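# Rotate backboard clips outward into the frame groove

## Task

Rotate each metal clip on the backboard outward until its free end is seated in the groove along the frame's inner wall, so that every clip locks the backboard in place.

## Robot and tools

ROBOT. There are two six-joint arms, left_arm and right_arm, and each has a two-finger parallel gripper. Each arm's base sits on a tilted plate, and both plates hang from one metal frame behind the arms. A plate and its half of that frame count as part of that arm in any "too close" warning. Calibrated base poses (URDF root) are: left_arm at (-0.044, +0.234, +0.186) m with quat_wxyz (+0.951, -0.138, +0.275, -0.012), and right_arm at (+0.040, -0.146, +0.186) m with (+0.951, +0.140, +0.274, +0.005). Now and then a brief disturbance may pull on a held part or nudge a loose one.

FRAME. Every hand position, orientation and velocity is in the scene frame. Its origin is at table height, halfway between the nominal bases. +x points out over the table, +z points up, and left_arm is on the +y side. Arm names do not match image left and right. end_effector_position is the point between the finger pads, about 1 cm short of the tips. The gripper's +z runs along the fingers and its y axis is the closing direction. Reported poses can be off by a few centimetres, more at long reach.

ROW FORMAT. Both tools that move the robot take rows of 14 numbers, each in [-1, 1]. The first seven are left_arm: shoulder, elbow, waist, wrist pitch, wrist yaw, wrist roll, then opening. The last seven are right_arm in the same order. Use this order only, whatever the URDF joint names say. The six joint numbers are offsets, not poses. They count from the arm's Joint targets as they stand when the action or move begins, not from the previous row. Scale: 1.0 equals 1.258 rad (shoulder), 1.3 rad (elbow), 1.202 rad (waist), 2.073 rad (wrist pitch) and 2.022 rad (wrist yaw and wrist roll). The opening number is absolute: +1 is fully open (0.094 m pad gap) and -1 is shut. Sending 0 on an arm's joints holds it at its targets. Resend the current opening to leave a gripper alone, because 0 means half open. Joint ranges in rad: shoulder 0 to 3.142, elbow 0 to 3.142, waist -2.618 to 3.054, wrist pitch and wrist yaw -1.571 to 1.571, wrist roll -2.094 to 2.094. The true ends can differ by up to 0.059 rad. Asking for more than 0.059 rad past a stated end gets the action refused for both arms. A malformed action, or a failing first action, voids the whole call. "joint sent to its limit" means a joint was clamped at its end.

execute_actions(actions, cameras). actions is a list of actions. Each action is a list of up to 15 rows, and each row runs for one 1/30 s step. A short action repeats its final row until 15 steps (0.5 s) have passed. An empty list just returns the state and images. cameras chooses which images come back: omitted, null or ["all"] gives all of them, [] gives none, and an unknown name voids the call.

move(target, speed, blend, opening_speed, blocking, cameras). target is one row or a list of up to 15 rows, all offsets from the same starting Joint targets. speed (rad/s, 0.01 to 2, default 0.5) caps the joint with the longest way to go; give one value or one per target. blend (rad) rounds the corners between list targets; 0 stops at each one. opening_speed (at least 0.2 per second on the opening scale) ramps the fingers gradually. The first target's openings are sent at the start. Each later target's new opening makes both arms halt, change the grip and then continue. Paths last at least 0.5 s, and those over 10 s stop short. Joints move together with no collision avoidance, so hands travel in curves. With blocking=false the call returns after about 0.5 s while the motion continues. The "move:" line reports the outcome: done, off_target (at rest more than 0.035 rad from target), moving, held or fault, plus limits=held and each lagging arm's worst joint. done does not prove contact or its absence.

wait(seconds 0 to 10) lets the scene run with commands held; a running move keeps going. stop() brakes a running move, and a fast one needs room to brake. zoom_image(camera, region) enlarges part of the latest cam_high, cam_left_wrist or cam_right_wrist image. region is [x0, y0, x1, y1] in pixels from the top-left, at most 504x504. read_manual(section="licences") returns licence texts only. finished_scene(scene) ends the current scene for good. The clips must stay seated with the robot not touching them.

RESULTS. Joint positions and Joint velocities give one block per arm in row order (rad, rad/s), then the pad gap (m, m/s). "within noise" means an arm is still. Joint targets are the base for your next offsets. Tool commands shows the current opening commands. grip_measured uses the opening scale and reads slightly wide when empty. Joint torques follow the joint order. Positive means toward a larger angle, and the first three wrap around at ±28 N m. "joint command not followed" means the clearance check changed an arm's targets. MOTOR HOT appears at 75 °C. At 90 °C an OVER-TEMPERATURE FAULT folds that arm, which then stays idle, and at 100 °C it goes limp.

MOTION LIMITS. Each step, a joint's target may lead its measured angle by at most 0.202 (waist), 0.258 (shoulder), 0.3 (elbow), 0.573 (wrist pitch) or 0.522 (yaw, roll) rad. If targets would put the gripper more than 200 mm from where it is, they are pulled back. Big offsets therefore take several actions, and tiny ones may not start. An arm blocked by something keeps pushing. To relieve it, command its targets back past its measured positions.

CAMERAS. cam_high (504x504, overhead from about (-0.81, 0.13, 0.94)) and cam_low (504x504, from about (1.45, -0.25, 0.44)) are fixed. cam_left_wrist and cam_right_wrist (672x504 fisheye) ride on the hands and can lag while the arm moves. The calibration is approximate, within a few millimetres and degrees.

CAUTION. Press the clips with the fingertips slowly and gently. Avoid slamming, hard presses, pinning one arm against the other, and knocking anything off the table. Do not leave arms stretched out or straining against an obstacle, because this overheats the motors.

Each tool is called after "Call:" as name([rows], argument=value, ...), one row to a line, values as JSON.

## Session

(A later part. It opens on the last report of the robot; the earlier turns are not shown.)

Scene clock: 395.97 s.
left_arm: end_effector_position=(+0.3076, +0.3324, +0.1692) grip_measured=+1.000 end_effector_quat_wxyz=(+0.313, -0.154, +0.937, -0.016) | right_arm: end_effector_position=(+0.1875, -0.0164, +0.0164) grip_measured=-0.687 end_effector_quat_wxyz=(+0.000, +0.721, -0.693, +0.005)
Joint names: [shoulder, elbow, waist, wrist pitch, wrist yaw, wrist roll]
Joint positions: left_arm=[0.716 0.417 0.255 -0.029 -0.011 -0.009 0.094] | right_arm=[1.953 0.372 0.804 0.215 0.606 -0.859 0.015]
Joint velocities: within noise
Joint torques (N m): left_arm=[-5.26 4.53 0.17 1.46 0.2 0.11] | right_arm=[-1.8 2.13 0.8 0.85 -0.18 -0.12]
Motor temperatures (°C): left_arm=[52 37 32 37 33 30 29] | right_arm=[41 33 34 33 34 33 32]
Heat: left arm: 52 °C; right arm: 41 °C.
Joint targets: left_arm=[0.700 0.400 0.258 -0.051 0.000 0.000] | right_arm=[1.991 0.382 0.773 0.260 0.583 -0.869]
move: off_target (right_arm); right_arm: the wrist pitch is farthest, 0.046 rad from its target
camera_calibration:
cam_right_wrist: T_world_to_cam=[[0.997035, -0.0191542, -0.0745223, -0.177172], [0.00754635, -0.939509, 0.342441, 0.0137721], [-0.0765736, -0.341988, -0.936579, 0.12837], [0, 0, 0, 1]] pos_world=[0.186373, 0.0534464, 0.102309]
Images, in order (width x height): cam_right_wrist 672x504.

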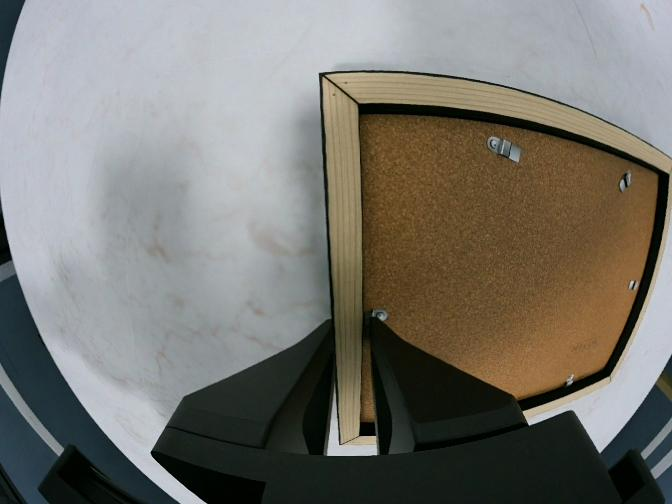

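Call:
move([
  [0,0,0,0,0,0,1,0,0,0,0,0,0,0.17],
  [0,0,0,0,0,0,1,-0.1932,-0.003,0.1123,-0.1491,0.0153,0.0682,0.17],
  [0,0,0,0,0,0,1,0.037,0.3654,0.1256,-0.26,0.0183,0.8569,0.17],
], speed=[0.3,0.3,0.8], opening_speed=1, cameras=["cam_right_wrist"])

Call:
zoom_image(camera="cam_right_wrist", region=[250, 230, 450, 380])

Scene clock: 426.10 s.
left_arm: end_effector_position=(+0.3076, +0.3324, +0.1692) grip_measured=+1.000 end_effector_quat_wxyz=(+0.313, -0.154, +0.937, -0.016) | right_arm: end_effector_position=(+0.2541, +0.0696, +0.0440) grip_measured=+0.168 end_effector_quat_wxyz=(+0.000, -0.005, +1.000, +0.001)
Joint names: [shoulder, elbow, waist, wrist pitch, wrist yaw, wrist roll]
Joint positions: left_arm=[0.716 0.417 0.255 -0.029 -0.011 -0.009 0.094] | right_arm=[2.016 0.843 0.9 -0.259 0.611 0.855 0.055]
Joint velocities: within noise
Joint torques (N m): left_arm=[-5.26 4.49 0.18 1.46 0.19 0.1] | right_arm=[-5.71 4.68 6.3 0.24 0.07 0.08]
Motor temperatures (°C): left_arm=[52 37 32 37 33 30 29] | right_arm=[40 33 33 33 34 33 33]
Heat: left arm: 52 °C; right arm: 40 °C.
Joint targets: left_arm=[0.700 0.400 0.258 -0.051 0.000 0.000] | right_arm=[2.037 0.857 0.924 -0.279 0.620 0.863]
move: done
camera_calibration:
cam_right_wrist: T_world_to_cam=[[-0.0470142, -0.995321, -0.0844173, 0.0937986], [-0.941551, 0.015935, 0.336493, 0.259585], [-0.333573, 0.0953031, -0.937895, 0.223659], [0, 0, 0, 1]] pos_world=[0.323429, 0.0679077, 0.130339]
Images, in order (width x height): cam_right_wrist 672x504.

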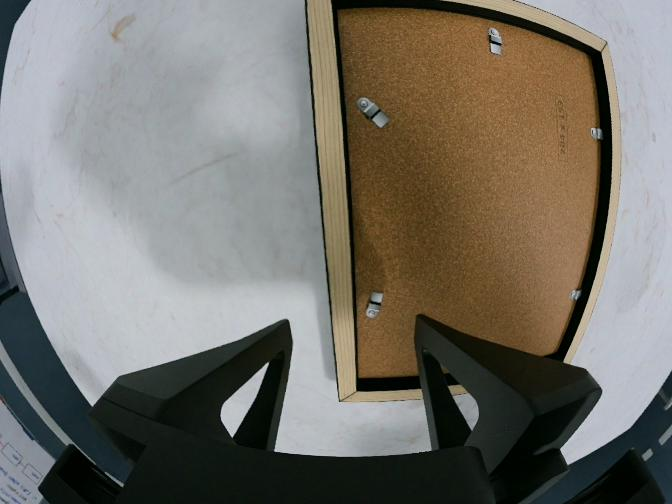

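Scaled by 2.520 from the camera's 672x504 image, which has a finer 960x720 frame.

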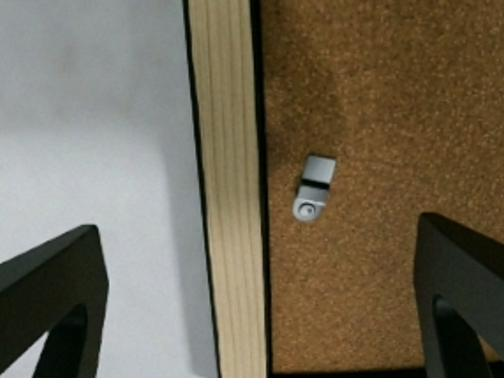

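Call:
move([
  [0,0,0,0,0,0,1,0.083,0.0108,-0.0786,0.0791,-0.0129,-0.0485,0.17],
], speed=0.15, cameras=["cam_right_wrist"])

Call:
zoom_image(camera="cam_right_wrist", region=[250, 230, 450, 380])

Scene clock: 446.17 s.
left_arm: end_effector_position=(+0.3076, +0.3324, +0.1692) grip_measured=+1.000 end_effector_quat_wxyz=(+0.313, -0.154, +0.937, -0.016) | right_arm: end_effector_position=(+0.2531, +0.0711, +0.0177) grip_measured=+0.168 end_effector_quat_wxyz=(-0.006, -0.019, +1.000, -0.002)
Joint names: [shoulder, elbow, waist, wrist pitch, wrist yaw, wrist roll]
Joint positions: left_arm=[0.716 0.417 0.255 -0.029 -0.011 -0.009 0.094] | right_arm=[2.104 0.856 0.853 -0.166 0.6 0.779 0.055]
Joint velocities: within noise
Joint torques (N m): left_arm=[-5.23 4.48 0.18 1.46 0.19 0.11] | right_arm=[-4.53 4.4 2.74 0.89 -0.1 -0.18]
Motor temperatures (°C): left_arm=[52 37 32 37 33 30 29] | right_arm=[42 34 35 33 34 33 32]
Heat: left arm: 52 °C; right arm: 42 °C.
Joint targets: left_arm=[0.700 0.400 0.258 -0.051 0.000 0.000] | right_arm=[2.142 0.872 0.829 -0.115 0.594 0.765]
move: off_target (right_arm); right_arm: the wrist pitch is farthest, 0.051 rad from its target
camera_calibration:
cam_right_wrist: T_world_to_cam=[[-0.0202792, -0.996793, -0.0774057, 0.0863101], [-0.937725, -0.00789125, 0.34729, 0.267994], [-0.346787, 0.079628, -0.934558, 0.202959], [0, 0, 0, 1]] pos_world=[0.323438, 0.071987, 0.103286]
Images, in order (width x height): cam_right_wrist 672x504.

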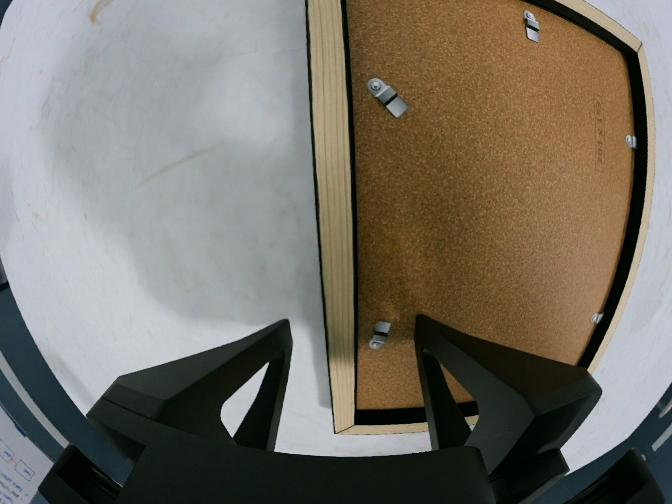

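Scaled by 2.520 from the camera's 672x504 image, which has a finer 960x720 frame.

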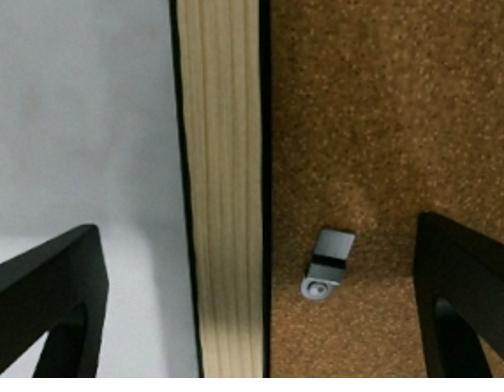

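Call:
move([
  [0,0,0,0,0,0,1,-0.028,0.0125,-0.004,-0.01,0,0,0.17],
  [0,0,0,0,0,0,1,0.004,0.0125,-0.004,-0.003,0,0,0.17],
], speed=0.15, cameras=["cam_right_wrist"])

Scene clock: 457.30 s.
left_arm: end_effector_position=(+0.3076, +0.3324, +0.1692) grip_measured=+1.000 end_effector_quat_wxyz=(+0.313, -0.154, +0.937, -0.016) | right_arm: end_effector_position=(+0.2600, +0.0743, +0.0177) grip_measured=+0.168 end_effector_quat_wxyz=(-0.002, -0.013, +1.000, +0.001)
Joint names: [shoulder, elbow, waist, wrist pitch, wrist yaw, wrist roll]
Joint positions: left_arm=[0.716 0.417 0.255 -0.029 -0.011 -0.009 0.094] | right_arm=[2.106 0.874 0.846 -0.166 0.6 0.776 0.055]
Joint velocities: within noise
Joint torques (N m): left_arm=[-5.26 4.53 0.13 1.46 0.19 0.11] | right_arm=[-4.37 4.26 3.08 0.83 -0.05 -0.19]
Motor temperatures (°C): left_arm=[52 37 32 37 33 30 29] | right_arm=[41 34 34 33 34 33 32]
Heat: left arm: 52 °C; right arm: 41 °C.
Joint targets: left_arm=[0.700 0.400 0.258 -0.051 0.000 0.000] | right_arm=[2.147 0.888 0.825 -0.121 0.594 0.765]
move: off_target (right_arm); right_arm: the wrist pitch is farthest, 0.045 rad from its target
camera_calibration:
cam_right_wrist: T_world_to_cam=[[-0.0324027, -0.995963, -0.0837147, 0.0928351], [-0.94052, 0.00204295, 0.339733, 0.274646], [-0.338191, 0.0897436, -0.936789, 0.202151], [0, 0, 0, 1]] pos_world=[0.329684, 0.0737574, 0.103838]
Images, in order (width x height): cam_right_wrist 672x504.

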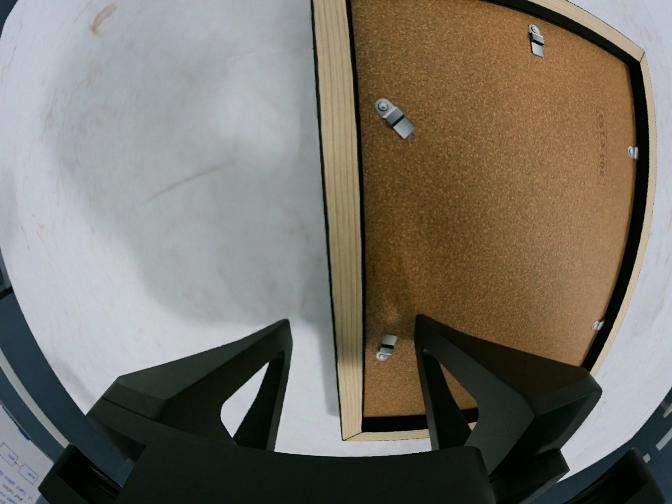

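Call:
execute_actions(actions=[], cameras=["cam_right_wrist"])

Call:
zoom_image(camera="cam_right_wrist", region=[240, 230, 440, 380])

Scene clock: 503.93 s.
left_arm: end_effector_position=(+0.3076, +0.3324, +0.1692) grip_measured=+1.000 end_effector_quat_wxyz=(+0.313, -0.154, +0.937, -0.016) | right_arm: end_effector_position=(+0.2600, +0.0743, +0.0177) grip_measured=+0.168 end_effector_quat_wxyz=(-0.002, -0.013, +1.000, +0.001)
Joint names: [shoulder, elbow, waist, wrist pitch, wrist yaw, wrist roll]
Joint positions: left_arm=[0.716 0.417 0.255 -0.029 -0.011 -0.009 0.094] | right_arm=[2.106 0.874 0.846 -0.166 0.6 0.776 0.055]
Joint velocities: within noise
Joint torques (N m): left_arm=[-5.24 4.48 0.17 1.47 0.19 0.11] | right_arm=[-4.4 4.11 2.89 0.81 -0.05 -0.18]
Motor temperatures (°C): left_arm=[51 37 32 38 33 30 29] | right_arm=[40 33 34 33 34 33 32]
Heat: left arm: 51 °C; right arm: 40 °C.
Joint targets: left_arm=[0.700 0.400 0.258 -0.051 0.000 0.000] | right_arm=[2.147 0.888 0.825 -0.121 0.594 0.765]
Tool commands: left_gripper/opening=+1.0 right_gripper/opening=+0.17
camera_calibration:
cam_right_wrist: T_world_to_cam=[[-0.0320227, -0.995975, -0.083716, 0.0927372], [-0.940521, 0.00168373, 0.339733, 0.274673], [-0.338224, 0.0896158, -0.936789, 0.20217], [0, 0, 0, 1]] pos_world=[0.329684, 0.0737838, 0.103838]
Images, in order (width x height): cam_right_wrist 672x504.

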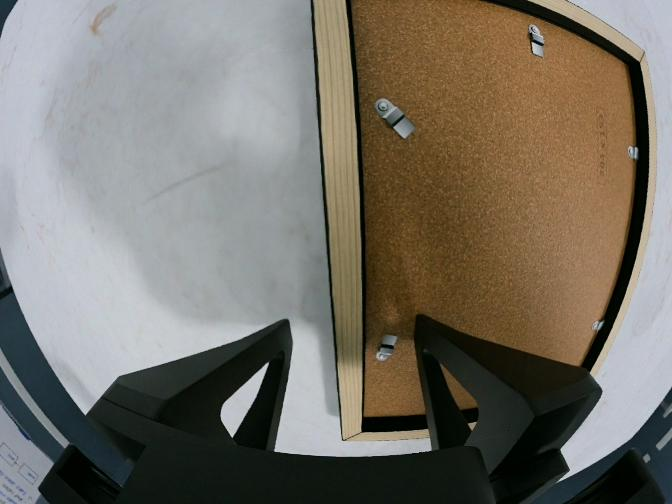

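Scaled by 2.520 from the camera's 672x504 image, which has a finer 960x720 frame.

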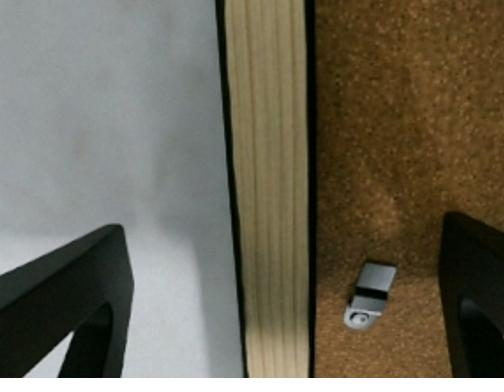

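Call:
move([
  [0,0,0,0,0,0,1,-0.0735,-0.0290,0.0574,-0.0425,0.0054,0.0307,0.17],
  [0,0,0,0,0,0,1,-0.002,-0.026,0.0071,0.0029,0.0045,0.0025,0.17],
], speed=0.2, cameras=["cam_right_wrist"])

Call:
zoom_image(camera="cam_right_wrist", region=[240, 230, 440, 380])

Scene clock: 536.13 s.
left_arm: end_effector_position=(+0.3076, +0.3324, +0.1692) grip_measured=+1.000 end_effector_quat_wxyz=(+0.313, -0.154, +0.937, -0.016) | right_arm: end_effector_position=(+0.2565, +0.0748, +0.0177) grip_measured=+0.168 end_effector_quat_wxyz=(+0.000, -0.012, +1.000, +0.002)
Joint names: [shoulder, elbow, waist, wrist pitch, wrist yaw, wrist roll]
Joint positions: left_arm=[0.716 0.417 0.255 -0.029 -0.011 -0.009 0.094] | right_arm=[2.107 0.862 0.854 -0.151 0.603 0.784 0.055]
Joint velocities: within noise
Joint torques (N m): left_arm=[-5.27 4.49 0.17 1.46 0.19 0.11] | right_arm=[-4.66 2.28 3.06 0.76 -0.01 -0.15]
Motor temperatures (°C): left_arm=[51 37 32 38 33 30 29] | right_arm=[40 33 34 33 34 33 32]
Heat: left arm: 51 °C; right arm: 40 °C.
Joint targets: left_arm=[0.700 0.400 0.258 -0.051 0.000 0.000] | right_arm=[2.144 0.854 0.833 -0.115 0.603 0.770]
move: off_target (right_arm); right_arm: the shoulder is farthest, 0.037 rad from its target
camera_calibration:
cam_right_wrist: T_world_to_cam=[[-0.0334162, -0.995678, -0.0866488, 0.0934429], [-0.941855, 0.00236852, 0.336011, 0.271751], [-0.334353, 0.0928388, -0.937864, 0.199674], [0, 0, 0, 1]] pos_world=[0.325834, 0.073858, 0.104053]
Images, in order (width x height): cam_right_wrist 672x504.

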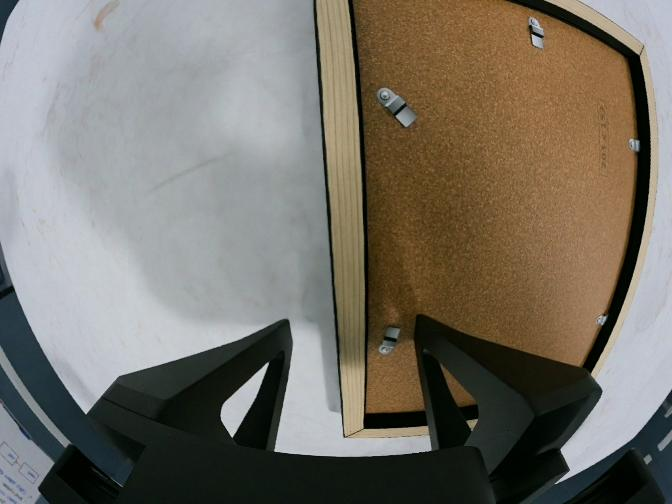

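Scaled by 2.520 from the camera's 672x504 image, which has a finer 960x720 frame.

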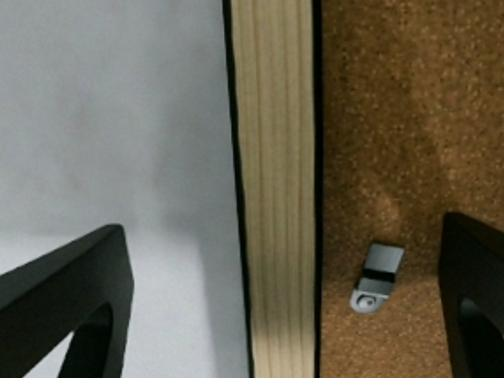

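Call:
move([
  [0,0,0,0,0,0,1,0,0,0,0,0,0,-0.75],
  [0,0,0,0,0,0,1,0,0,0,0,0,0,0.17],
], opening_speed=0.55, cameras=["cam_right_wrist"])

Call:
zoom_image(camera="cam_right_wrist", region=[240, 230, 440, 380])

Scene clock: 547.00 s.
left_arm: end_effector_position=(+0.3076, +0.3324, +0.1692) grip_measured=+1.000 end_effector_quat_wxyz=(+0.313, -0.154, +0.937, -0.016) | right_arm: end_effector_position=(+0.2607, +0.0901, +0.0189) grip_measured=+0.168 end_effector_quat_wxyz=(+0.003, +0.000, +0.999, +0.035)
Joint names: [shoulder, elbow, waist, wrist pitch, wrist yaw, wrist roll]
Joint positions: left_arm=[0.716 0.417 0.255 -0.029 -0.011 -0.009 0.094] | right_arm=[2.107 0.866 0.856 -0.098 0.561 0.777 0.055]
Joint velocities: within noise
Joint torques (N m): left_arm=[-5.23 4.52 0.21 1.46 0.19 0.1] | right_arm=[-4.88 2.03 3 0.35 0.4 -0.12]
Motor temperatures (°C): left_arm=[50 37 32 38 33 30 29] | right_arm=[40 33 34 33 34 33 32]
Heat: left arm: 50 °C; right arm: 40 °C.
Joint targets: left_arm=[0.700 0.400 0.258 -0.051 0.000 0.000] | right_arm=[2.144 0.854 0.833 -0.115 0.603 0.770]
move: off_target (right_arm); target 2's new numbers were sent with right_arm's shoulder 0.037 rad from that target; right_arm: the wrist yaw is farthest, 0.042 rad from its target
camera_calibration:
cam_right_wrist: T_world_to_cam=[[-0.0561947, -0.98689, -0.151293, 0.115335], [-0.943034, 0.00269613, 0.332685, 0.275575], [-0.327915, 0.161369, -0.930823, 0.192787], [0, 0, 0, 1]] pos_world=[0.329576, 0.0819704, 0.10522]
Images, in order (width x height): cam_right_wrist 672x504.

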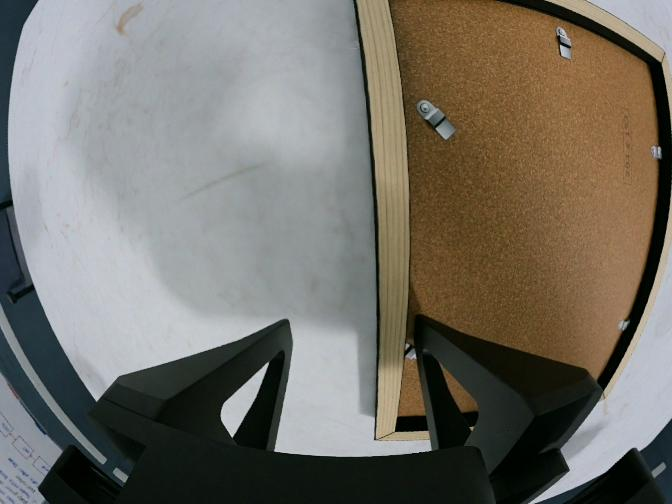

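Scaled by 2.520 from the camera's 672x504 image, which has a finer 960x720 frame.

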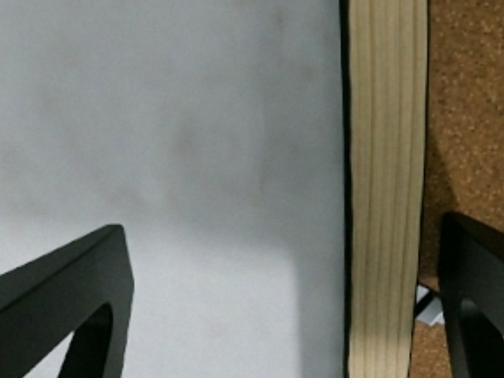

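Call:
move([
  [0,0,0,0,0,0,1,-0.085,0.0,0.0574,-0.075,-0.01,0.033,0.17],
], speed=0.3, cameras=["cam_right_wrist"])

Call:
zoom_image(camera="cam_right_wrist", region=[270, 230, 470, 380])

Scene clock: 556.27 s.
left_arm: end_effector_position=(+0.3076, +0.3324, +0.1692) grip_measured=+1.000 end_effector_quat_wxyz=(+0.313, -0.154, +0.937, -0.016) | right_arm: end_effector_position=(+0.2503, +0.0742, +0.0344) grip_measured=+0.168 end_effector_quat_wxyz=(-0.018, -0.013, +1.000, +0.006)
Joint names: [shoulder, elbow, waist, wrist pitch, wrist yaw, wrist roll]
Joint positions: left_arm=[0.716 0.417 0.255 -0.029 -0.011 -0.009 0.094] | right_arm=[2.056 0.866 0.881 -0.25 0.575 0.829 0.055]
Joint velocities: within noise
Joint torques (N m): left_arm=[-5.24 4.48 0.21 1.46 0.18 0.11] | right_arm=[-9.98 2.14 6.16 0.25 0.04 0.08]
Motor temperatures (°C): left_arm=[50 37 32 38 33 30 29] | right_arm=[40 33 34 33 34 33 32]
Heat: left arm: 50 °C; right arm: 40 °C.
Joint targets: left_arm=[0.700 0.400 0.258 -0.051 0.000 0.000] | right_arm=[2.038 0.854 0.902 -0.270 0.583 0.837]
move: done
camera_calibration:
cam_right_wrist: T_world_to_cam=[[-0.0352871, -0.995149, -0.0918293, 0.0947512], [-0.928626, -0.00130774, 0.371014, 0.256049], [-0.369334, 0.0983671, -0.924076, 0.221219], [0, 0, 0, 1]] pos_world=[0.322822, 0.0728657, 0.118126]
Images, in order (width x height): cam_right_wrist 672x504.

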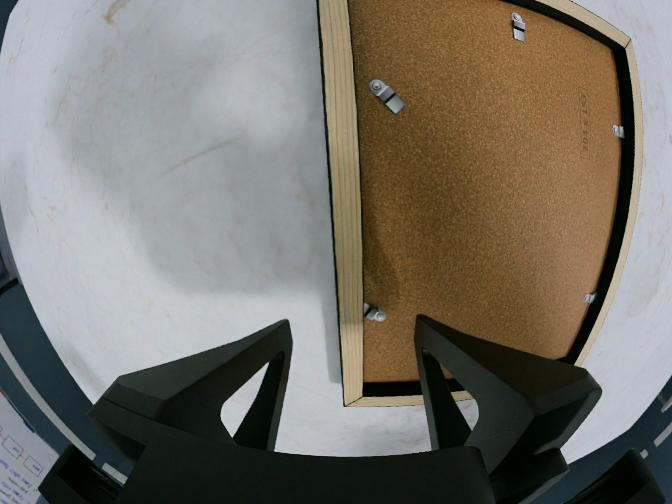

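Scaled by 2.520 from the camera's 672x504 image, which has a finer 960x720 frame.

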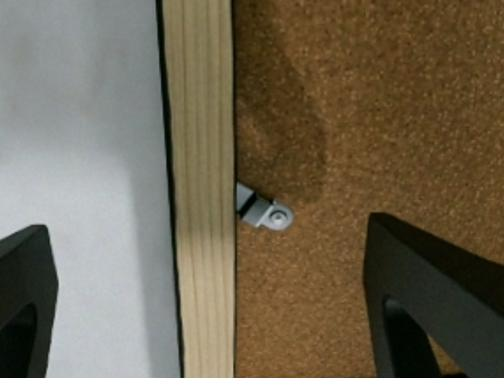

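Call:
move(target=[0,0,0,0,0,0,1,0.0839,-0.0069,-0.0534,0.0769,0.0104,-0.0307,0.17], speed=0.2, cameras=[])

Call:
move(target=[0,0,0,0,0,0,1,0,0,0,0,0,0,-0.75], opening_speed=0.55, cameras=["cam_right_wrist"])

Call:
zoom_image(camera="cam_right_wrist", region=[270, 230, 470, 380])

Scene clock: 573.97 s.
left_arm: end_effector_position=(+0.3076, +0.3324, +0.1692) grip_measured=+1.000 end_effector_quat_wxyz=(+0.313, -0.154, +0.937, -0.016) | right_arm: end_effector_position=(+0.2508, +0.0738, +0.0180) grip_measured=+0.168 end_effector_quat_wxyz=(-0.010, -0.015, +1.000, +0.003)
Joint names: [shoulder, elbow, waist, wrist pitch, wrist yaw, wrist roll]
Joint positions: left_arm=[0.716 0.417 0.255 -0.029 -0.011 -0.009 0.094] | right_arm=[2.107 0.857 0.857 -0.165 0.588 0.79 0.055]
Joint velocities: within noise
Joint torques (N m): left_arm=[-5.24 4.49 0.17 1.46 0.18 0.11] | right_arm=[-4.72 1.94 3.25 0.89 0.11 -0.19]
Motor temperatures (°C): left_arm=[50 37 32 38 33 30 29] | right_arm=[43 33 35 32 34 33 32]
Heat: left arm: 50 °C; right arm: 43 °C.
Joint targets: left_arm=[0.700 0.400 0.258 -0.051 0.000 0.000] | right_arm=[2.143 0.845 0.838 -0.111 0.604 0.775]
move: off_target (right_arm); right_arm: the wrist pitch is farthest, 0.054 rad from its target
No camera images: "cameras" was empty.

Scene clock: 575.87 s.
left_arm: end_effector_position=(+0.3076, +0.3324, +0.1692) grip_measured=+1.000 end_effector_quat_wxyz=(+0.313, -0.154, +0.937, -0.016) | right_arm: end_effector_position=(+0.2580, +0.0756, +0.0175) grip_measured=-0.741 end_effector_quat_wxyz=(+0.007, -0.011, +1.000, +0.004)
Joint names: [shoulder, elbow, waist, wrist pitch, wrist yaw, wrist roll]
Joint positions: left_arm=[0.716 0.417 0.255 -0.029 -0.011 -0.009 0.094] | right_arm=[2.108 0.857 0.856 -0.135 0.61 0.782 0.012]
Joint velocities: within noise
Joint torques (N m): left_arm=[-5.26 4.46 0.18 1.46 0.18 0.1] | right_arm=[-4.96 1.88 3.18 0.63 -0.07 -0.12]
Motor temperatures (°C): left_arm=[50 37 32 38 33 30 29] | right_arm=[43 33 35 32 34 33 32]
Heat: left arm: 50 °C; right arm: 43 °C.
Joint targets: left_arm=[0.700 0.400 0.258 -0.051 0.000 0.000] | right_arm=[2.143 0.845 0.838 -0.111 0.604 0.775]
move: done
camera_calibration:
cam_right_wrist: T_world_to_cam=[[-0.0350518, -0.995362, -0.0895861, 0.0947355], [-0.945971, 0.0041312, 0.324224, 0.274286], [-0.32235, 0.0961106, -0.941729, 0.196629], [0, 0, 0, 1]] pos_world=[0.32617, 0.0742649, 0.104728]
Images, in order (width x height): cam_right_wrist 672x504.

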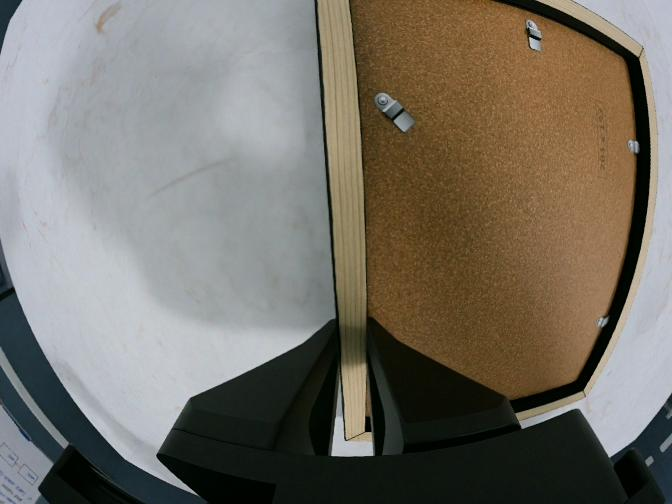

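Scaled by 2.520 from the camera's 672x504 image, which has a finer 960x720 frame.

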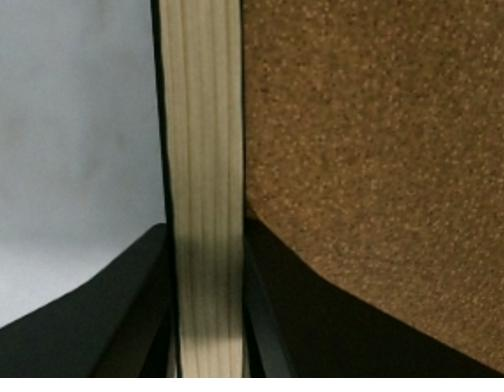

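Call:
move([
  [0,0,0,0,0,0,1,0,0,0,0,0,0,0.17],
  [0,0,0,0,0,0,1,-0.113,0,0.085,-0.122,0.005,0.05,0.17],
], opening_speed=0.6, speed=0.3, cameras=["cam_right_wrist"])

Call:
zoom_image(camera="cam_right_wrist", region=[270, 200, 470, 350])

Scene clock: 586.40 s.
left_arm: end_effector_position=(+0.3076, +0.3324, +0.1692) grip_measured=+1.000 end_effector_quat_wxyz=(+0.313, -0.154, +0.937, -0.016) | right_arm: end_effector_position=(+0.2421, +0.0643, +0.0478) grip_measured=+0.168 end_effector_quat_wxyz=(-0.021, -0.028, +0.999, -0.015)
Joint names: [shoulder, elbow, waist, wrist pitch, wrist yaw, wrist roll]
Joint positions: left_arm=[0.716 0.417 0.255 -0.029 -0.011 -0.009 0.094] | right_arm=[2.021 0.857 0.919 -0.344 0.602 0.868 0.055]
Joint velocities: within noise
Joint torques (N m): left_arm=[-5.24 4.51 0.18 1.45 0.19 0.1] | right_arm=[-9.68 2.33 6.05 0.2 0.13 0.05]
Motor temperatures (°C): left_arm=[50 37 32 38 33 30 29] | right_arm=[42 33 35 32 34 33 32]
Heat: left arm: 50 °C; right arm: 42 °C.
Joint targets: left_arm=[0.700 0.400 0.258 -0.051 0.000 0.000] | right_arm=[2.001 0.845 0.940 -0.364 0.614 0.876]
move: done
camera_calibration:
cam_right_wrist: T_world_to_cam=[[-0.00440778, -0.998704, -0.0506952, 0.0766202], [-0.926511, -0.0149954, 0.375969, 0.243532], [-0.376242, 0.0486269, -0.925245, 0.236496], [0, 0, 0, 1]] pos_world=[0.314953, 0.0686727, 0.13114]
Images, in order (width x height): cam_right_wrist 672x504.

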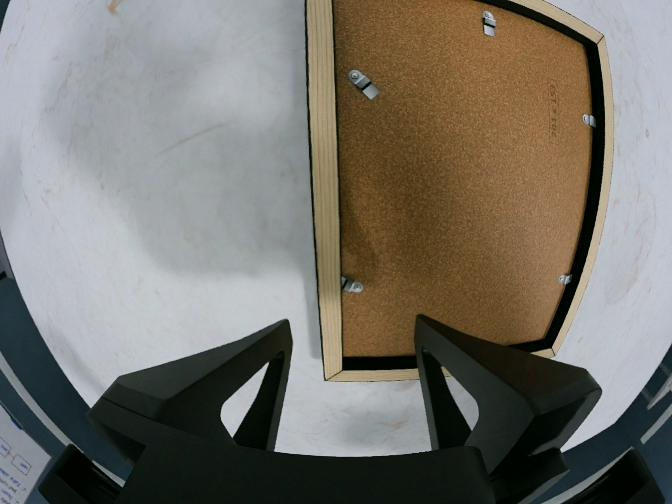

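Scaled by 2.520 from the camera's 672x504 image, which has a finer 960x720 frame.

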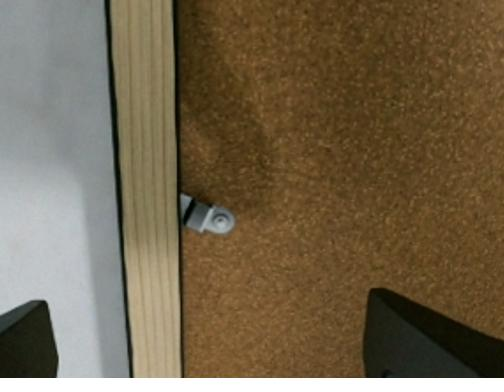

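Call:
move([
  [0,0,0,0,0,0,1,-0.02,0.11,-0.08,-0.017,-0.009,-0.05,0.2],
  [0,0,0,0,0,0,1,0.0425,0.22,-0.1606,-0.0347,-0.0183,-0.1014,0.2],
], speed=0.4, blend=0.1, cameras=["cam_right_wrist"])

Call:
zoom_image(camera="cam_right_wrist", region=[270, 200, 470, 350])

Scene clock: 613.57 s.
left_arm: end_effector_position=(+0.3076, +0.3324, +0.1692) grip_measured=+1.000 end_effector_quat_wxyz=(+0.313, -0.154, +0.937, -0.016) | right_arm: end_effector_position=(+0.3417, +0.0738, +0.0443) grip_measured=+0.198 end_effector_quat_wxyz=(+0.000, -0.003, +1.000, +0.002)
Joint names: [shoulder, elbow, waist, wrist pitch, wrist yaw, wrist roll]
Joint positions: left_arm=[0.716 0.417 0.255 -0.029 -0.011 -0.009 0.094] | right_arm=[2.032 1.119 0.751 -0.416 0.581 0.68 0.056]
Joint velocities: within noise
Joint torques (N m): left_arm=[-5.24 4.48 0.17 1.46 0.19 0.11] | right_arm=[-7.24 5.09 4.53 0.26 -0.03 -0.13]
Motor temperatures (°C): left_arm=[50 37 32 38 33 30 29] | right_arm=[43 33 36 32 34 33 32]
Heat: left arm: 50 °C; right arm: 43 °C.
Joint targets: left_arm=[0.700 0.400 0.258 -0.051 0.000 0.000] | right_arm=[2.054 1.131 0.747 -0.436 0.577 0.671]
move: done; blend cut to 0.0715 rad at target 1
camera_calibration:
cam_right_wrist: T_world_to_cam=[[-0.0507062, -0.994939, -0.0867503, 0.103495], [-0.941636, 0.0186832, 0.336115, 0.341708], [-0.332793, 0.0987303, -0.937817, 0.252252], [0, 0, 0, 1]] pos_world=[0.41096, 0.071682, 0.130691]
Images, in order (width x height): cam_right_wrist 672x504.

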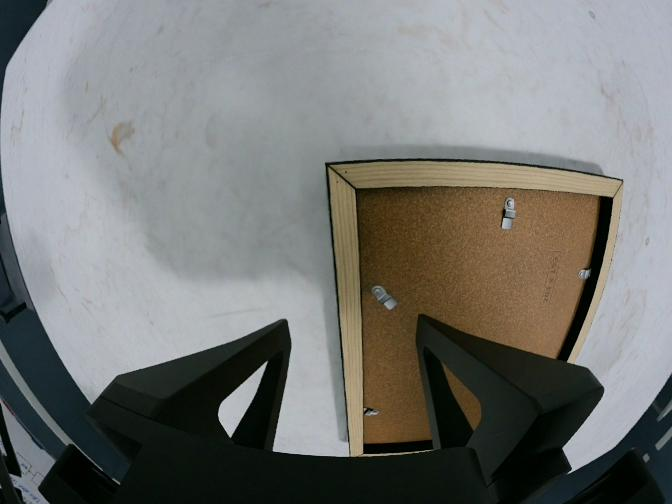

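Scaled by 2.520 from the camera's 672x504 image, which has a finer 960x720 frame.

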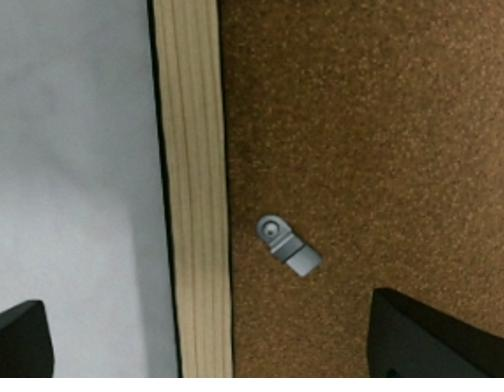

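Call:
move(target=[0,0,0,0,0,0,1,0.0644,-0.0231,-0.0399,0.0728,-0.0045,-0.0277,0.2], speed=0.2, cameras=["cam_right_wrist"])

Call:
zoom_image(camera="cam_right_wrist", region=[240, 230, 440, 380])

Scene clock: 636.30 s.
left_arm: end_effector_position=(+0.3076, +0.3324, +0.1692) grip_measured=+1.000 end_effector_quat_wxyz=(+0.313, -0.154, +0.937, -0.016) | right_arm: end_effector_position=(+0.3395, +0.0739, +0.0181) grip_measured=+0.198 end_effector_quat_wxyz=(-0.003, -0.011, +1.000, -0.001)
Joint names: [shoulder, elbow, waist, wrist pitch, wrist yaw, wrist roll]
Joint positions: left_arm=[0.716 0.417 0.255 -0.029 -0.011 -0.009 0.094] | right_arm=[2.102 1.118 0.714 -0.333 0.574 0.628 0.056]
Joint velocities: within noise
Joint torques (N m): left_arm=[-5.27 4.49 0.16 1.47 0.19 0.11] | right_arm=[-6.65 2.15 3.78 0.87 -0.08 -0.17]
Motor temperatures (°C): left_arm=[49 37 32 38 33 30 29] | right_arm=[42 34 35 32 34 33 32]
Heat: left arm: 49 °C; right arm: 42 °C.
Joint targets: left_arm=[0.700 0.400 0.258 -0.051 0.000 0.000] | right_arm=[2.135 1.101 0.699 -0.285 0.568 0.615]
move: off_target (right_arm); right_arm: the wrist pitch is farthest, 0.048 rad from its target
camera_calibration:
cam_right_wrist: T_world_to_cam=[[-0.0361841, -0.996153, -0.0798089, 0.096227], [-0.939682, 0.00673415, 0.341983, 0.348556], [-0.34013, 0.0873693, -0.936311, 0.230253], [0, 0, 0, 1]] pos_world=[0.409329, 0.0733926, 0.104068]
Images, in order (width x height): cam_right_wrist 672x504.

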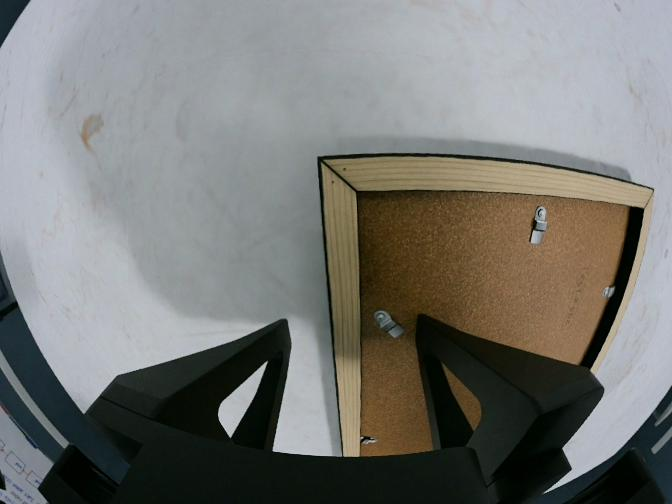

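Scaled by 2.520 from the camera's 672x504 image, which has a finer 960x720 frame.

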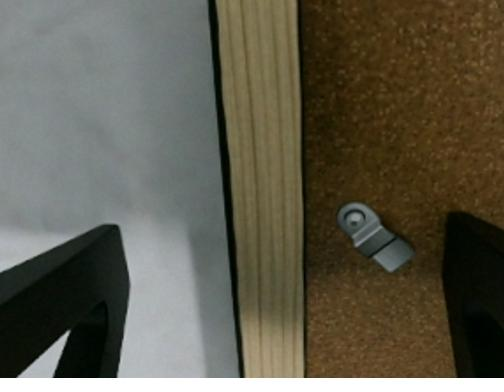

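Call:
move(target=[0,0,0,0,0,0,1,0,0,0,0,0,0,-0.75], opening_speed=0.55, cameras=["cam_right_wrist"])

Call:
move([
  [0,0,0,0,0,0,1,0,0,0,0,0,0,0.17],
  [0,0,0,0,0,0,1,-0.10,0,0.06,-0.08,0.005,0.035,0.17],
], opening_speed=0.6, speed=0.3, cameras=["cam_right_wrist"])

Call:
zoom_image(camera="cam_right_wrist", region=[270, 200, 470, 350])

Scene clock: 652.57 s.
left_arm: end_effector_position=(+0.3076, +0.3324, +0.1692) grip_measured=+1.000 end_effector_quat_wxyz=(+0.313, -0.154, +0.937, -0.016) | right_arm: end_effector_position=(+0.3410, +0.0724, +0.0175) grip_measured=-0.608 end_effector_quat_wxyz=(+0.004, -0.009, +1.000, -0.005)
Joint names: [shoulder, elbow, waist, wrist pitch, wrist yaw, wrist roll]
Joint positions: left_arm=[0.716 0.417 0.255 -0.029 -0.011 -0.009 0.094] | right_arm=[2.102 1.112 0.714 -0.32 0.588 0.629 0.018]
Joint velocities: within noise
Joint torques (N m): left_arm=[-5.29 4.52 0.18 1.45 0.18 0.11] | right_arm=[-6.48 2.76 3.84 0.78 -0.13 -0.18]
Motor temperatures (°C): left_arm=[49 37 32 38 33 30 29] | right_arm=[41 33 35 32 34 33 32]
Heat: left arm: 49 °C; right arm: 41 °C.
Joint targets: left_arm=[0.700 0.400 0.258 -0.051 0.000 0.000] | right_arm=[2.135 1.101 0.699 -0.285 0.568 0.615]
move: done
camera_calibration:
cam_right_wrist: T_world_to_cam=[[-0.0394362, -0.99657, -0.0727508, 0.0958092], [-0.944129, 0.0133212, 0.329307, 0.35151], [-0.327209, 0.0816727, -0.941416, 0.226406], [0, 0, 0, 1]] pos_world=[0.409731, 0.0723069, 0.104358]
Images, in order (width x height): cam_right_wrist 672x504.

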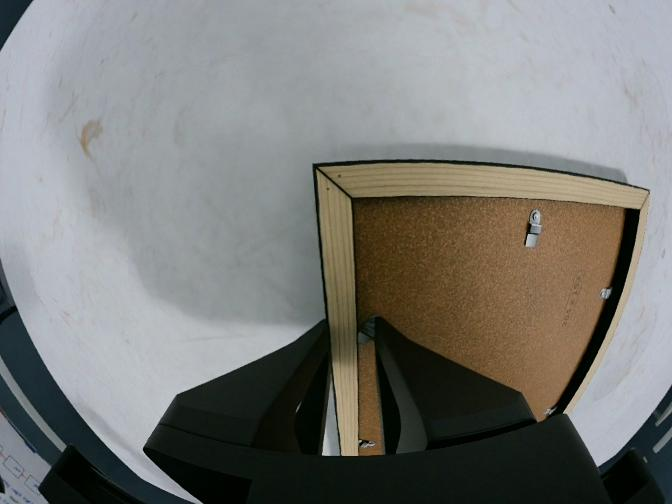

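Scene clock: 655.53 s.
left_arm: end_effector_position=(+0.3076, +0.3324, +0.1692) grip_measured=+1.000 end_effector_quat_wxyz=(+0.313, -0.154, +0.937, -0.016) | right_arm: end_effector_position=(+0.3362, +0.0723, +0.0443) grip_measured=+0.168 end_effector_quat_wxyz=(-0.010, -0.009, +1.000, +0.003)
Joint names: [shoulder, elbow, waist, wrist pitch, wrist yaw, wrist roll]
Joint positions: left_arm=[0.716 0.417 0.255 -0.029 -0.011 -0.009 0.094] | right_arm=[2.028 1.112 0.75 -0.431 0.566 0.678 0.055]
Joint velocities: within noise
Joint torques (N m): left_arm=[-5.26 4.51 0.18 1.45 0.18 0.11] | right_arm=[-11.28 2.97 6.5 0.22 0.09 0.03]
Motor temperatures (°C): left_arm=[49 37 32 38 33 30 29] | right_arm=[42 33 35 32 34 33 32]
Heat: left arm: 49 °C; right arm: 42 °C.
Joint targets: left_arm=[0.700 0.400 0.258 -0.051 0.000 0.000] | right_arm=[2.009 1.101 0.771 -0.451 0.578 0.686]
move: done
camera_calibration:
cam_right_wrist: T_world_to_cam=[[-0.0412958, -0.995302, -0.087571, 0.0986163], [-0.934527, 0.00746816, 0.355814, 0.334141], [-0.353488, 0.0965311, -0.930445, 0.257417], [0, 0, 0, 1]] pos_world=[0.40733, 0.0708089, 0.129256]
Images, in order (width x height): cam_right_wrist 672x504.

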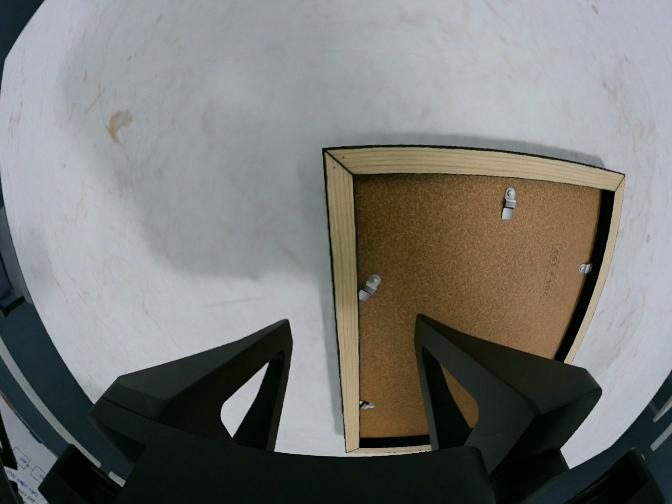

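Scaled by 2.520 from the camera's 672x504 image, which has a finer 960x720 frame.

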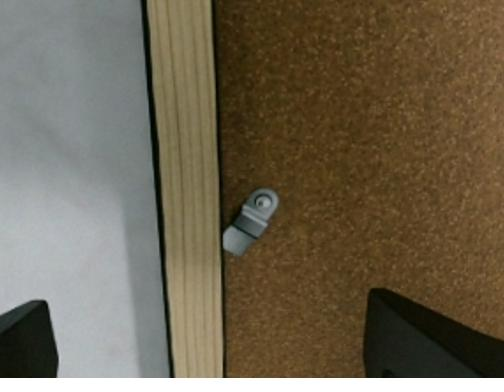

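Call:
move(target=[0,0,0,0,0,0,1,0.1002,0.0231,-0.0624,0.0801,-0.0049,-0.0366,0.17], speed=0.2, cameras=["cam_right_wrist"])

Call:
zoom_image(camera="cam_right_wrist", region=[240, 230, 440, 380])

Scene clock: 668.50 s.
left_arm: end_effector_position=(+0.3076, +0.3324, +0.1692) grip_measured=+1.000 end_effector_quat_wxyz=(+0.313, -0.154, +0.937, -0.016) | right_arm: end_effector_position=(+0.3402, +0.0750, +0.0184) grip_measured=+0.168 end_effector_quat_wxyz=(-0.003, -0.011, +1.000, +0.003)
Joint names: [shoulder, elbow, waist, wrist pitch, wrist yaw, wrist roll]
Joint positions: left_arm=[0.716 0.417 0.255 -0.029 -0.011 -0.009 0.094] | right_arm=[2.099 1.117 0.713 -0.328 0.567 0.623 0.055]
Joint velocities: within noise
Joint torques (N m): left_arm=[-5.3 4.51 0.2 1.46 0.19 0.1] | right_arm=[-6.24 5.07 3.71 0.82 0 -0.13]
Motor temperatures (°C): left_arm=[49 37 32 38 33 30 29] | right_arm=[45 33 36 32 34 33 32]
Heat: left arm: 49 °C; right arm: 45 °C.
Joint targets: left_arm=[0.700 0.400 0.258 -0.051 0.000 0.000] | right_arm=[2.136 1.131 0.696 -0.285 0.568 0.612]
move: off_target (right_arm); right_arm: the wrist pitch is farthest, 0.043 rad from its target
camera_calibration:
cam_right_wrist: T_world_to_cam=[[-0.0358781, -0.995487, -0.0878568, 0.0973573], [-0.939819, 0.00371916, 0.341653, 0.349402], [-0.339784, 0.0948274, -0.935711, 0.229962], [0, 0, 0, 1]] pos_world=[0.410005, 0.0738118, 0.104357]
Images, in order (width x height): cam_right_wrist 672x504.

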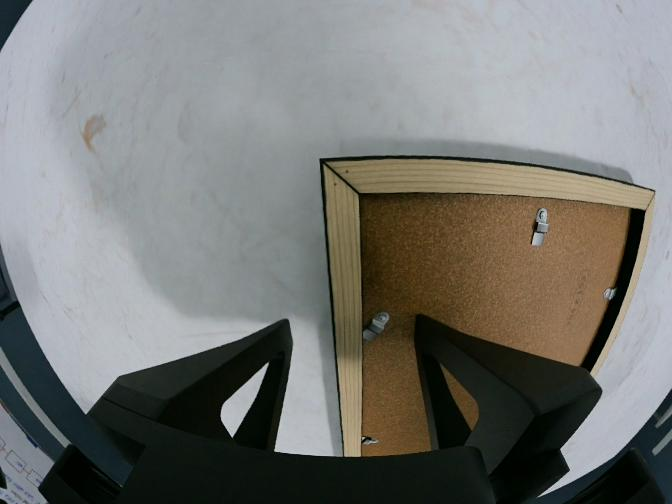

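Scaled by 2.520 from the camera's 672x504 image, which has a finer 960x720 frame.

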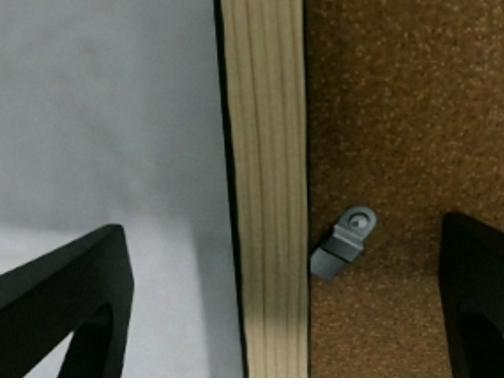

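Call:
move(target=[0,0,0,0,0,0,1,0,0,0,0,0,0,-0.75], opening_speed=0.55, cameras=["cam_right_wrist"])

Call:
move([
  [0,0,0,0,0,0,1,0,0,0,0,0,0,0.17],
  [0,0,0,0,0,0,1,-0.10,0,0.06,-0.08,0.005,0.035,0.17],
], opening_speed=0.6, speed=0.3, cameras=["cam_right_wrist"])

Call:
zoom_image(camera="cam_right_wrist", region=[270, 200, 470, 350])

Scene clock: 682.50 s.
left_arm: end_effector_position=(+0.3076, +0.3324, +0.1692) grip_measured=+1.000 end_effector_quat_wxyz=(+0.313, -0.154, +0.937, -0.016) | right_arm: end_effector_position=(+0.3438, +0.0731, +0.0181) grip_measured=-0.609 end_effector_quat_wxyz=(+0.004, -0.010, +1.000, -0.002)
Joint names: [shoulder, elbow, waist, wrist pitch, wrist yaw, wrist roll]
Joint positions: left_arm=[0.716 0.417 0.255 -0.029 -0.011 -0.009 0.094] | right_arm=[2.099 1.118 0.711 -0.321 0.583 0.62 0.018]
Joint velocities: within noise
Joint torques (N m): left_arm=[-5.26 4.49 0.17 1.46 0.19 0.1] | right_arm=[-6.39 4.98 3.92 0.77 -0.14 -0.09]
Motor temperatures (°C): left_arm=[49 37 32 38 33 30 29] | right_arm=[43 33 35 32 34 33 32]
Heat: left arm: 49 °C; right arm: 43 °C.
Joint targets: left_arm=[0.700 0.400 0.258 -0.051 0.000 0.000] | right_arm=[2.136 1.131 0.696 -0.284 0.568 0.612]
move: off_target (right_arm); right_arm: the shoulder is farthest, 0.037 rad from its target
camera_calibration:
cam_right_wrist: T_world_to_cam=[[-0.0371201, -0.996205, -0.0787205, 0.0959244], [-0.944541, 0.00925561, 0.328262, 0.354389], [-0.326288, 0.0865399, -0.941301, 0.227146], [0, 0, 0, 1]] pos_world=[0.412411, 0.0726231, 0.105031]
Images, in order (width x height): cam_right_wrist 672x504.

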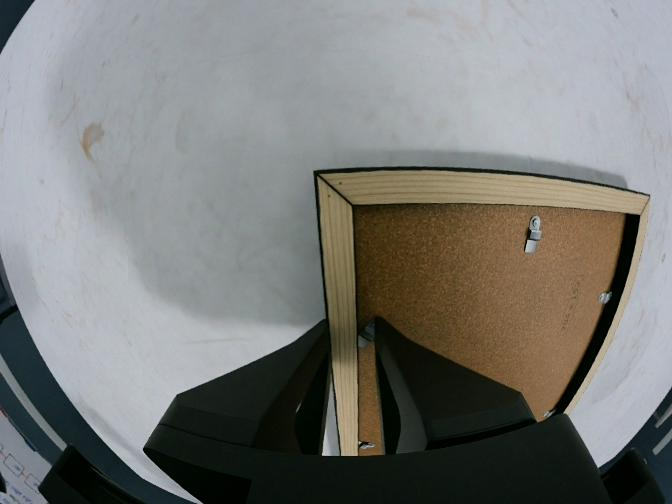

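Scene clock: 685.47 s.
left_arm: end_effector_position=(+0.3076, +0.3324, +0.1692) grip_measured=+1.000 end_effector_quat_wxyz=(+0.313, -0.154, +0.937, -0.016) | right_arm: end_effector_position=(+0.3412, +0.0739, +0.0453) grip_measured=+0.168 end_effector_quat_wxyz=(-0.006, -0.006, +1.000, +0.006)
Joint names: [shoulder, elbow, waist, wrist pitch, wrist yaw, wrist roll]
Joint positions: left_arm=[0.716 0.417 0.255 -0.029 -0.011 -0.009 0.094] | right_arm=[2.029 1.125 0.747 -0.431 0.567 0.675 0.055]
Joint velocities: within noise
Joint torques (N m): left_arm=[-5.22 4.51 0.2 1.46 0.19 0.1] | right_arm=[-11.36 4.82 6.43 0.3 0.14 0.11]
Motor temperatures (°C): left_arm=[49 37 32 38 33 30 29] | right_arm=[43 33 35 32 34 33 32]
Heat: left arm: 49 °C; right arm: 43 °C.
Joint targets: left_arm=[0.700 0.400 0.258 -0.051 0.000 0.000] | right_arm=[2.010 1.131 0.768 -0.450 0.578 0.683]
move: done
camera_calibration:
cam_right_wrist: T_world_to_cam=[[-0.0464379, -0.994612, -0.0926873, 0.102439], [-0.937095, 0.0112392, 0.348895, 0.33937], [-0.345973, 0.103059, -0.932567, 0.256948], [0, 0, 0, 1]] pos_world=[0.411676, 0.0715919, 0.130711]
Images, in order (width x height): cam_right_wrist 672x504.

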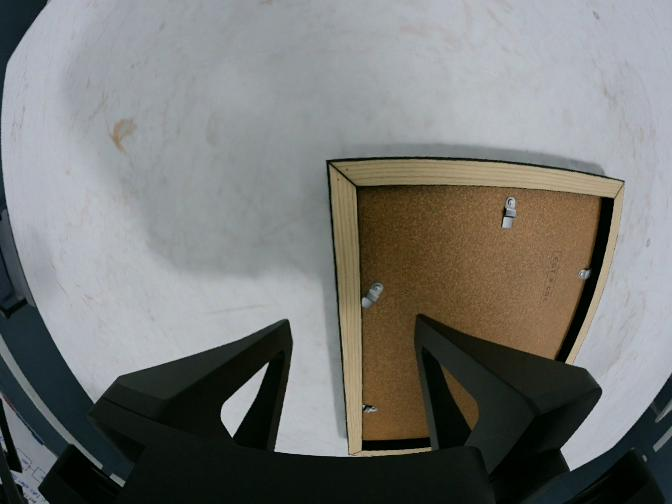

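Scaled by 2.520 from the camera's 672x504 image, which has a finer 960x720 frame.

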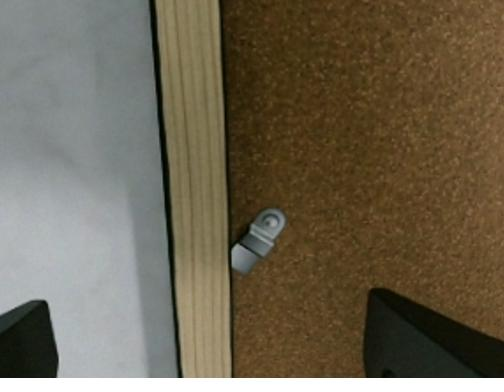

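Call:
move(target=[0,0,0,0,0,0,1,0.0986,-0.0285,-0.0532,0.0835,-0.0049,-0.0307,0.17], speed=0.2, cameras=["cam_right_wrist"])

Call:
zoom_image(camera="cam_right_wrist", region=[240, 230, 440, 380])

Scene clock: 707.03 s.
left_arm: end_effector_position=(+0.3076, +0.3324, +0.1692) grip_measured=+1.000 end_effector_quat_wxyz=(+0.313, -0.154, +0.937, -0.016) | right_arm: end_effector_position=(+0.3376, +0.0763, +0.0183) grip_measured=+0.168 end_effector_quat_wxyz=(-0.002, -0.008, +1.000, +0.004)
Joint names: [shoulder, elbow, waist, wrist pitch, wrist yaw, wrist roll]
Joint positions: left_arm=[0.716 0.417 0.255 -0.029 -0.011 -0.009 0.094] | right_arm=[2.101 1.11 0.719 -0.32 0.567 0.634 0.055]
Joint velocities: within noise
Joint torques (N m): left_arm=[-5.26 4.51 0.2 1.47 0.19 0.11] | right_arm=[-6.48 2.3 3.96 0.87 0.03 -0.14]
Motor temperatures (°C): left_arm=[49 37 32 38 33 30 29] | right_arm=[46 34 36 32 34 33 31]
Heat: left arm: 49 °C; right arm: 46 °C.
Joint targets: left_arm=[0.700 0.400 0.258 -0.051 0.000 0.000] | right_arm=[2.134 1.094 0.704 -0.277 0.568 0.621]
move: off_target (right_arm); right_arm: the wrist pitch is farthest, 0.043 rad from its target
camera_calibration:
cam_right_wrist: T_world_to_cam=[[-0.0413537, -0.995035, -0.0905242, 0.100462], [-0.93999, 0.0080334, 0.341108, 0.346726], [-0.338687, 0.0991979, -0.935655, 0.228164], [0, 0, 0, 1]] pos_world=[0.40735, 0.0745444, 0.104306]
Images, in order (width x height): cam_right_wrist 672x504.

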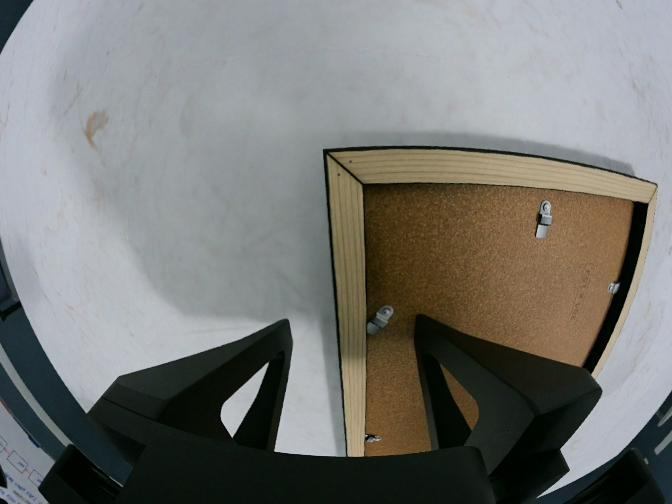

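Scaled by 2.520 from the camera's 672x504 image, which has a finer 960x720 frame.

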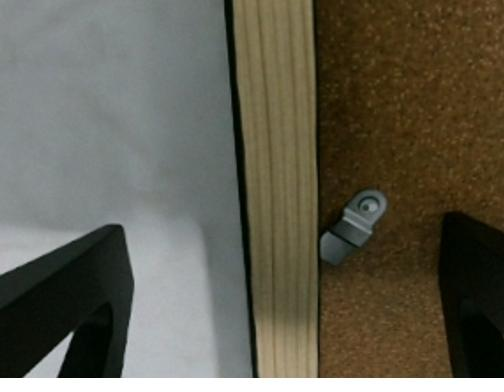

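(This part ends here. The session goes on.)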